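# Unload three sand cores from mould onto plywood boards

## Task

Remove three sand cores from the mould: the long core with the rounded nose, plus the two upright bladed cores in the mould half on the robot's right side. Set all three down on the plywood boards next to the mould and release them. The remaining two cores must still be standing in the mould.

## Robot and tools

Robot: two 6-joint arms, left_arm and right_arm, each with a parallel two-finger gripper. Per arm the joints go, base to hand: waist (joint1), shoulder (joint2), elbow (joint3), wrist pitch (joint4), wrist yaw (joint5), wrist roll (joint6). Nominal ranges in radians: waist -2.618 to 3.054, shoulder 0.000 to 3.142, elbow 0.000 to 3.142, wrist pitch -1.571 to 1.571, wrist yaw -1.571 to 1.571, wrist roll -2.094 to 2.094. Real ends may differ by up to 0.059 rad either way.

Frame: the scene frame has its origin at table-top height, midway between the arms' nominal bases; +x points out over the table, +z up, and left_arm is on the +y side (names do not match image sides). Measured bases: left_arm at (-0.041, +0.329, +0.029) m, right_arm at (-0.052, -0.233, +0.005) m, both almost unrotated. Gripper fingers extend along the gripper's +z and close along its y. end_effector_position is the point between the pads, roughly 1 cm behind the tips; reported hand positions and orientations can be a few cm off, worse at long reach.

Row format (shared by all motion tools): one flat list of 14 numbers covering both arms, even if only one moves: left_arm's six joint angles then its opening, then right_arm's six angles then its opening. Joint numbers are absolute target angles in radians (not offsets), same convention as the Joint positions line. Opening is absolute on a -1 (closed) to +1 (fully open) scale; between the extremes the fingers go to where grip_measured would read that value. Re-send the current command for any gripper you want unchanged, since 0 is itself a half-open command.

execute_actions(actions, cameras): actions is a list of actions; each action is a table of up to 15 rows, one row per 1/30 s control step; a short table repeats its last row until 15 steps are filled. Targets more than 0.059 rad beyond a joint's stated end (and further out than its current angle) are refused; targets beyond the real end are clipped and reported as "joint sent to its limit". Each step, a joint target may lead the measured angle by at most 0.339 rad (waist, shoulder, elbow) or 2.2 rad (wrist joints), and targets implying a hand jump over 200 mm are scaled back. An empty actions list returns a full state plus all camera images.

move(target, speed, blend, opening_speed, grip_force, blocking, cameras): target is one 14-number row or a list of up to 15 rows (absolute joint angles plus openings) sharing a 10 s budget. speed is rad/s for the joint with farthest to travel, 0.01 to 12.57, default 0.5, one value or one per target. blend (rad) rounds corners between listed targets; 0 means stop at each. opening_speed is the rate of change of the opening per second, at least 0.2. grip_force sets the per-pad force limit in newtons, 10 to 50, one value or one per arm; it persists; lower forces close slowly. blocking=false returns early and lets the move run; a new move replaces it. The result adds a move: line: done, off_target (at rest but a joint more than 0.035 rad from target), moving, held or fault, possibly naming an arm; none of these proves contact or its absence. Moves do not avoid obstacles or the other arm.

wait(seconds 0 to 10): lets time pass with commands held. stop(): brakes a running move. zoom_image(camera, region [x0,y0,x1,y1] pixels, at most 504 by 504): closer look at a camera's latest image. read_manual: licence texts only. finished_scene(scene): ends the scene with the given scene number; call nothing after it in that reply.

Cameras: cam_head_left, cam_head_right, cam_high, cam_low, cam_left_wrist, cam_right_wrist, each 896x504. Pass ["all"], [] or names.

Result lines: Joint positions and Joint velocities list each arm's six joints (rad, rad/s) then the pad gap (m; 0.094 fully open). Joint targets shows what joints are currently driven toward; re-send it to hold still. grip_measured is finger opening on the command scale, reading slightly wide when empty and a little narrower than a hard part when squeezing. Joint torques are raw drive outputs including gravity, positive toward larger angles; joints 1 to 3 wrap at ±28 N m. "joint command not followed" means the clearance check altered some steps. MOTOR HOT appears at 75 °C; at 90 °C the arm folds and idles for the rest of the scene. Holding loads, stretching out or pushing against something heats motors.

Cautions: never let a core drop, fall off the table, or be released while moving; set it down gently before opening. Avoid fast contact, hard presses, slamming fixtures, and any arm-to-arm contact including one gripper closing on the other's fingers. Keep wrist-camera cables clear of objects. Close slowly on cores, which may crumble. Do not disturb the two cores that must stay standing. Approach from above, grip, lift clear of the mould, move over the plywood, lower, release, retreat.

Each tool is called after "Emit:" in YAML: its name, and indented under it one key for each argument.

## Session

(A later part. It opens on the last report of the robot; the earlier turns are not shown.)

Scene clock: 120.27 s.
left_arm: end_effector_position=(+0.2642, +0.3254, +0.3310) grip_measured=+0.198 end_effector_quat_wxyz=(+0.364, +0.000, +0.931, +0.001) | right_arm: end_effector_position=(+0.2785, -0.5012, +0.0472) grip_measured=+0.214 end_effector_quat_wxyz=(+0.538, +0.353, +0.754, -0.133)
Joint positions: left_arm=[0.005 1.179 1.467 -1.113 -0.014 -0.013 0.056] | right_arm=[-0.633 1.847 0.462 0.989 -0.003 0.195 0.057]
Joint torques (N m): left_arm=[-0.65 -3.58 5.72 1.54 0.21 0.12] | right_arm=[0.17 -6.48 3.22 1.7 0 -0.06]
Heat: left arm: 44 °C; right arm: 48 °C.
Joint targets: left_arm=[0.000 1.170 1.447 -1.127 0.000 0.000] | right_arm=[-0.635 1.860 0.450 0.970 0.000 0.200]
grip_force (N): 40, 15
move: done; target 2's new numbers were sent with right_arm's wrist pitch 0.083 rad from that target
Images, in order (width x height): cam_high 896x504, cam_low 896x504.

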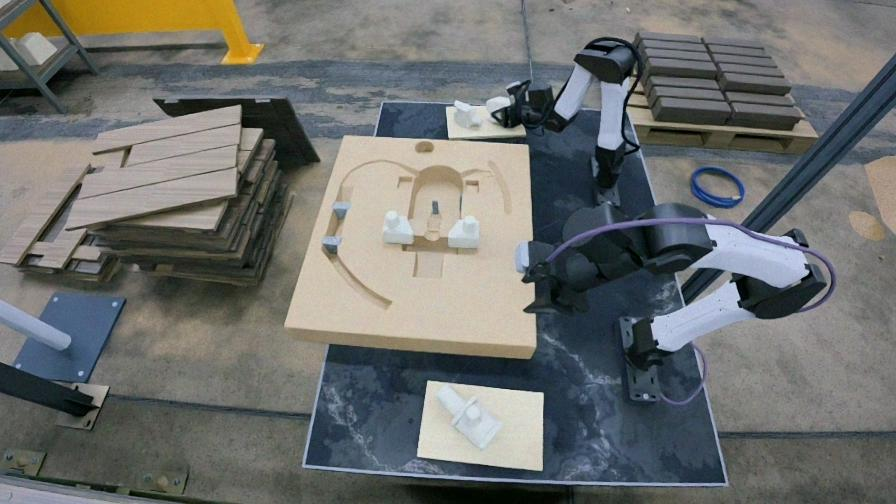

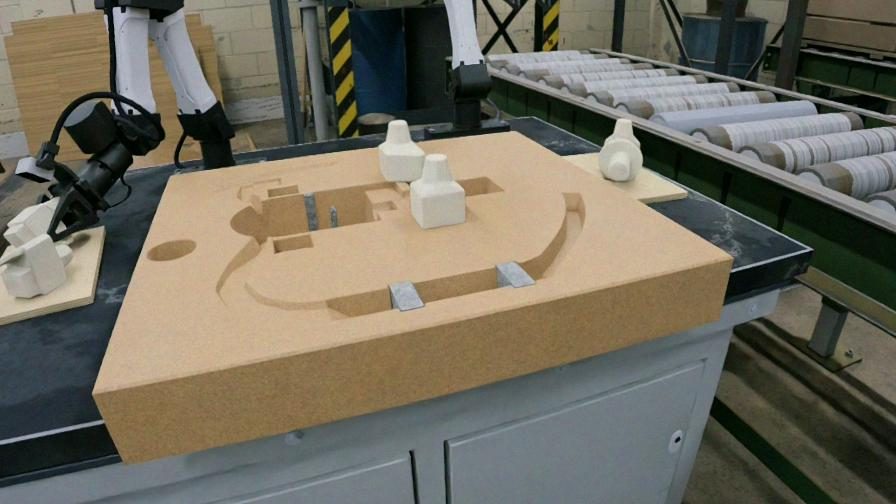

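Emit:
move:
  target:
    - [0,1.17,1.447,-1.127,0,0,0.2,-0.635,1.885,0.43,0.98,0,0.2,0.212]
    - [0,1.17,1.447,-1.127,0,0,0.2,-0.635,1.885,0.43,0.99,0,0.2,1]
    - [0,1.17,1.447,-1.127,0,0,0.2,-0.635,1.155,0.22,0.5,0,0.2,1]
  speed: [0.15,0.3,0.4]
  opening_speed: 0.35
  cameras: ["cam_right_wrist","cam_high","cam_low"]

Scene clock: 132.73 s.
left_arm: end_effector_position=(+0.2642, +0.3254, +0.3310) grip_measured=+0.198 end_effector_quat_wxyz=(+0.364, +0.000, +0.931, +0.001) | right_arm: end_effector_position=(+0.2085, -0.4446, +0.0957) grip_measured=+0.998 end_effector_quat_wxyz=(+0.524, +0.359, +0.762, -0.129)
Joint positions: left_arm=[0.005 1.179 1.467 -1.113 -0.014 -0.013 0.056] | right_arm=[-0.633 1.168 0.229 0.508 -0.001 0.198 0.094]
Joint torques (N m): left_arm=[-0.61 -3.66 5.71 1.55 0.22 0.16] | right_arm=[0.02 -4.34 5.34 1.75 0 -0.1]
Motor temperatures (°C): left_arm=[23 42 39 32 22 22 25] | right_arm=[25 46 34 40 21 24 22]
Heat: left arm: 42 °C; right arm: 46 °C.
Joint targets: left_arm=[0.000 1.170 1.447 -1.127 0.000 0.000] | right_arm=[-0.635 1.155 0.220 0.500 0.000 0.200]
grip_force (N): 40, 15
move: done; target 2's new numbers were sent with right_arm's wrist pitch 0.041 rad from that target
Images, in order (width x height): cam_high 896x504, cam_low 896x504, cam_right_wrist 896x504.

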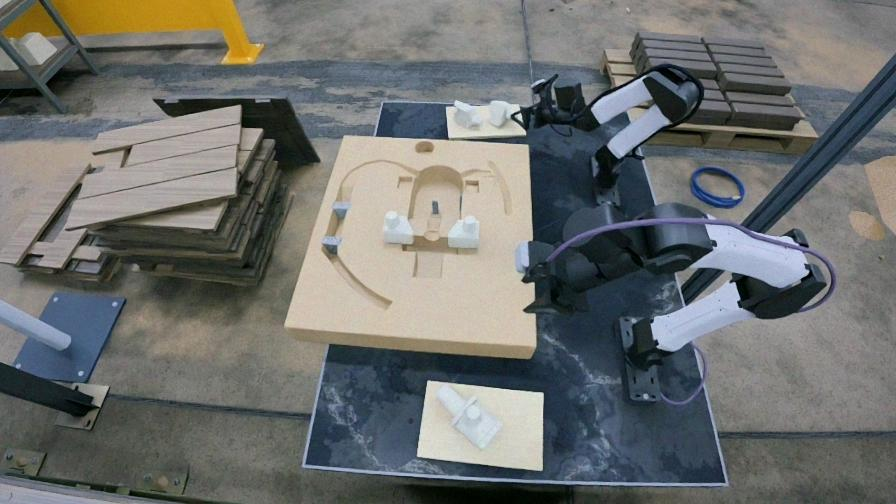

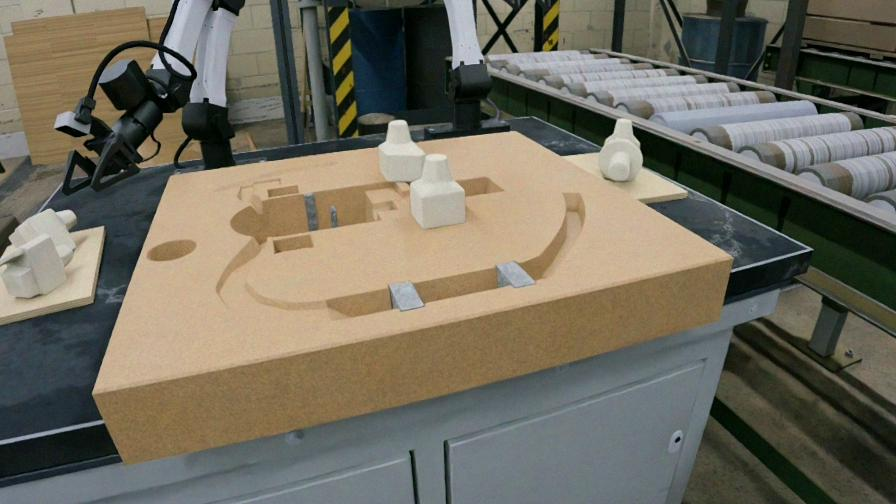

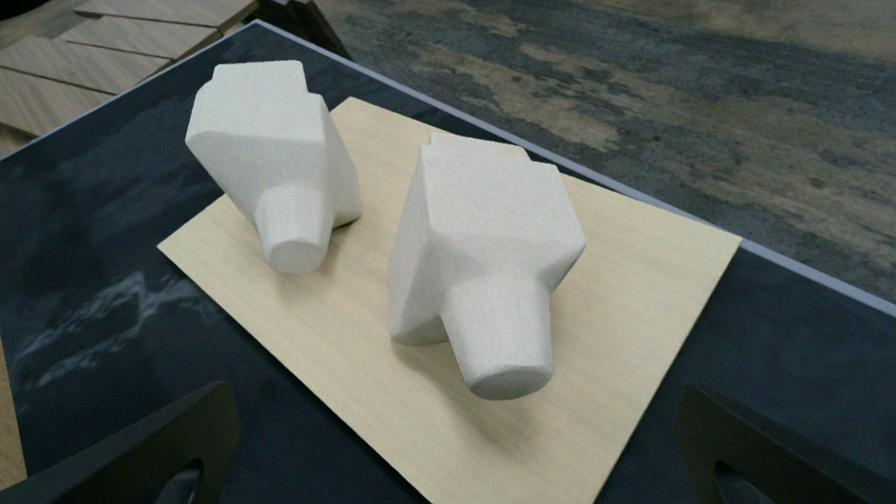

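Emit:
finished_scene:
  scene: 2

The scene is finished: the task was done.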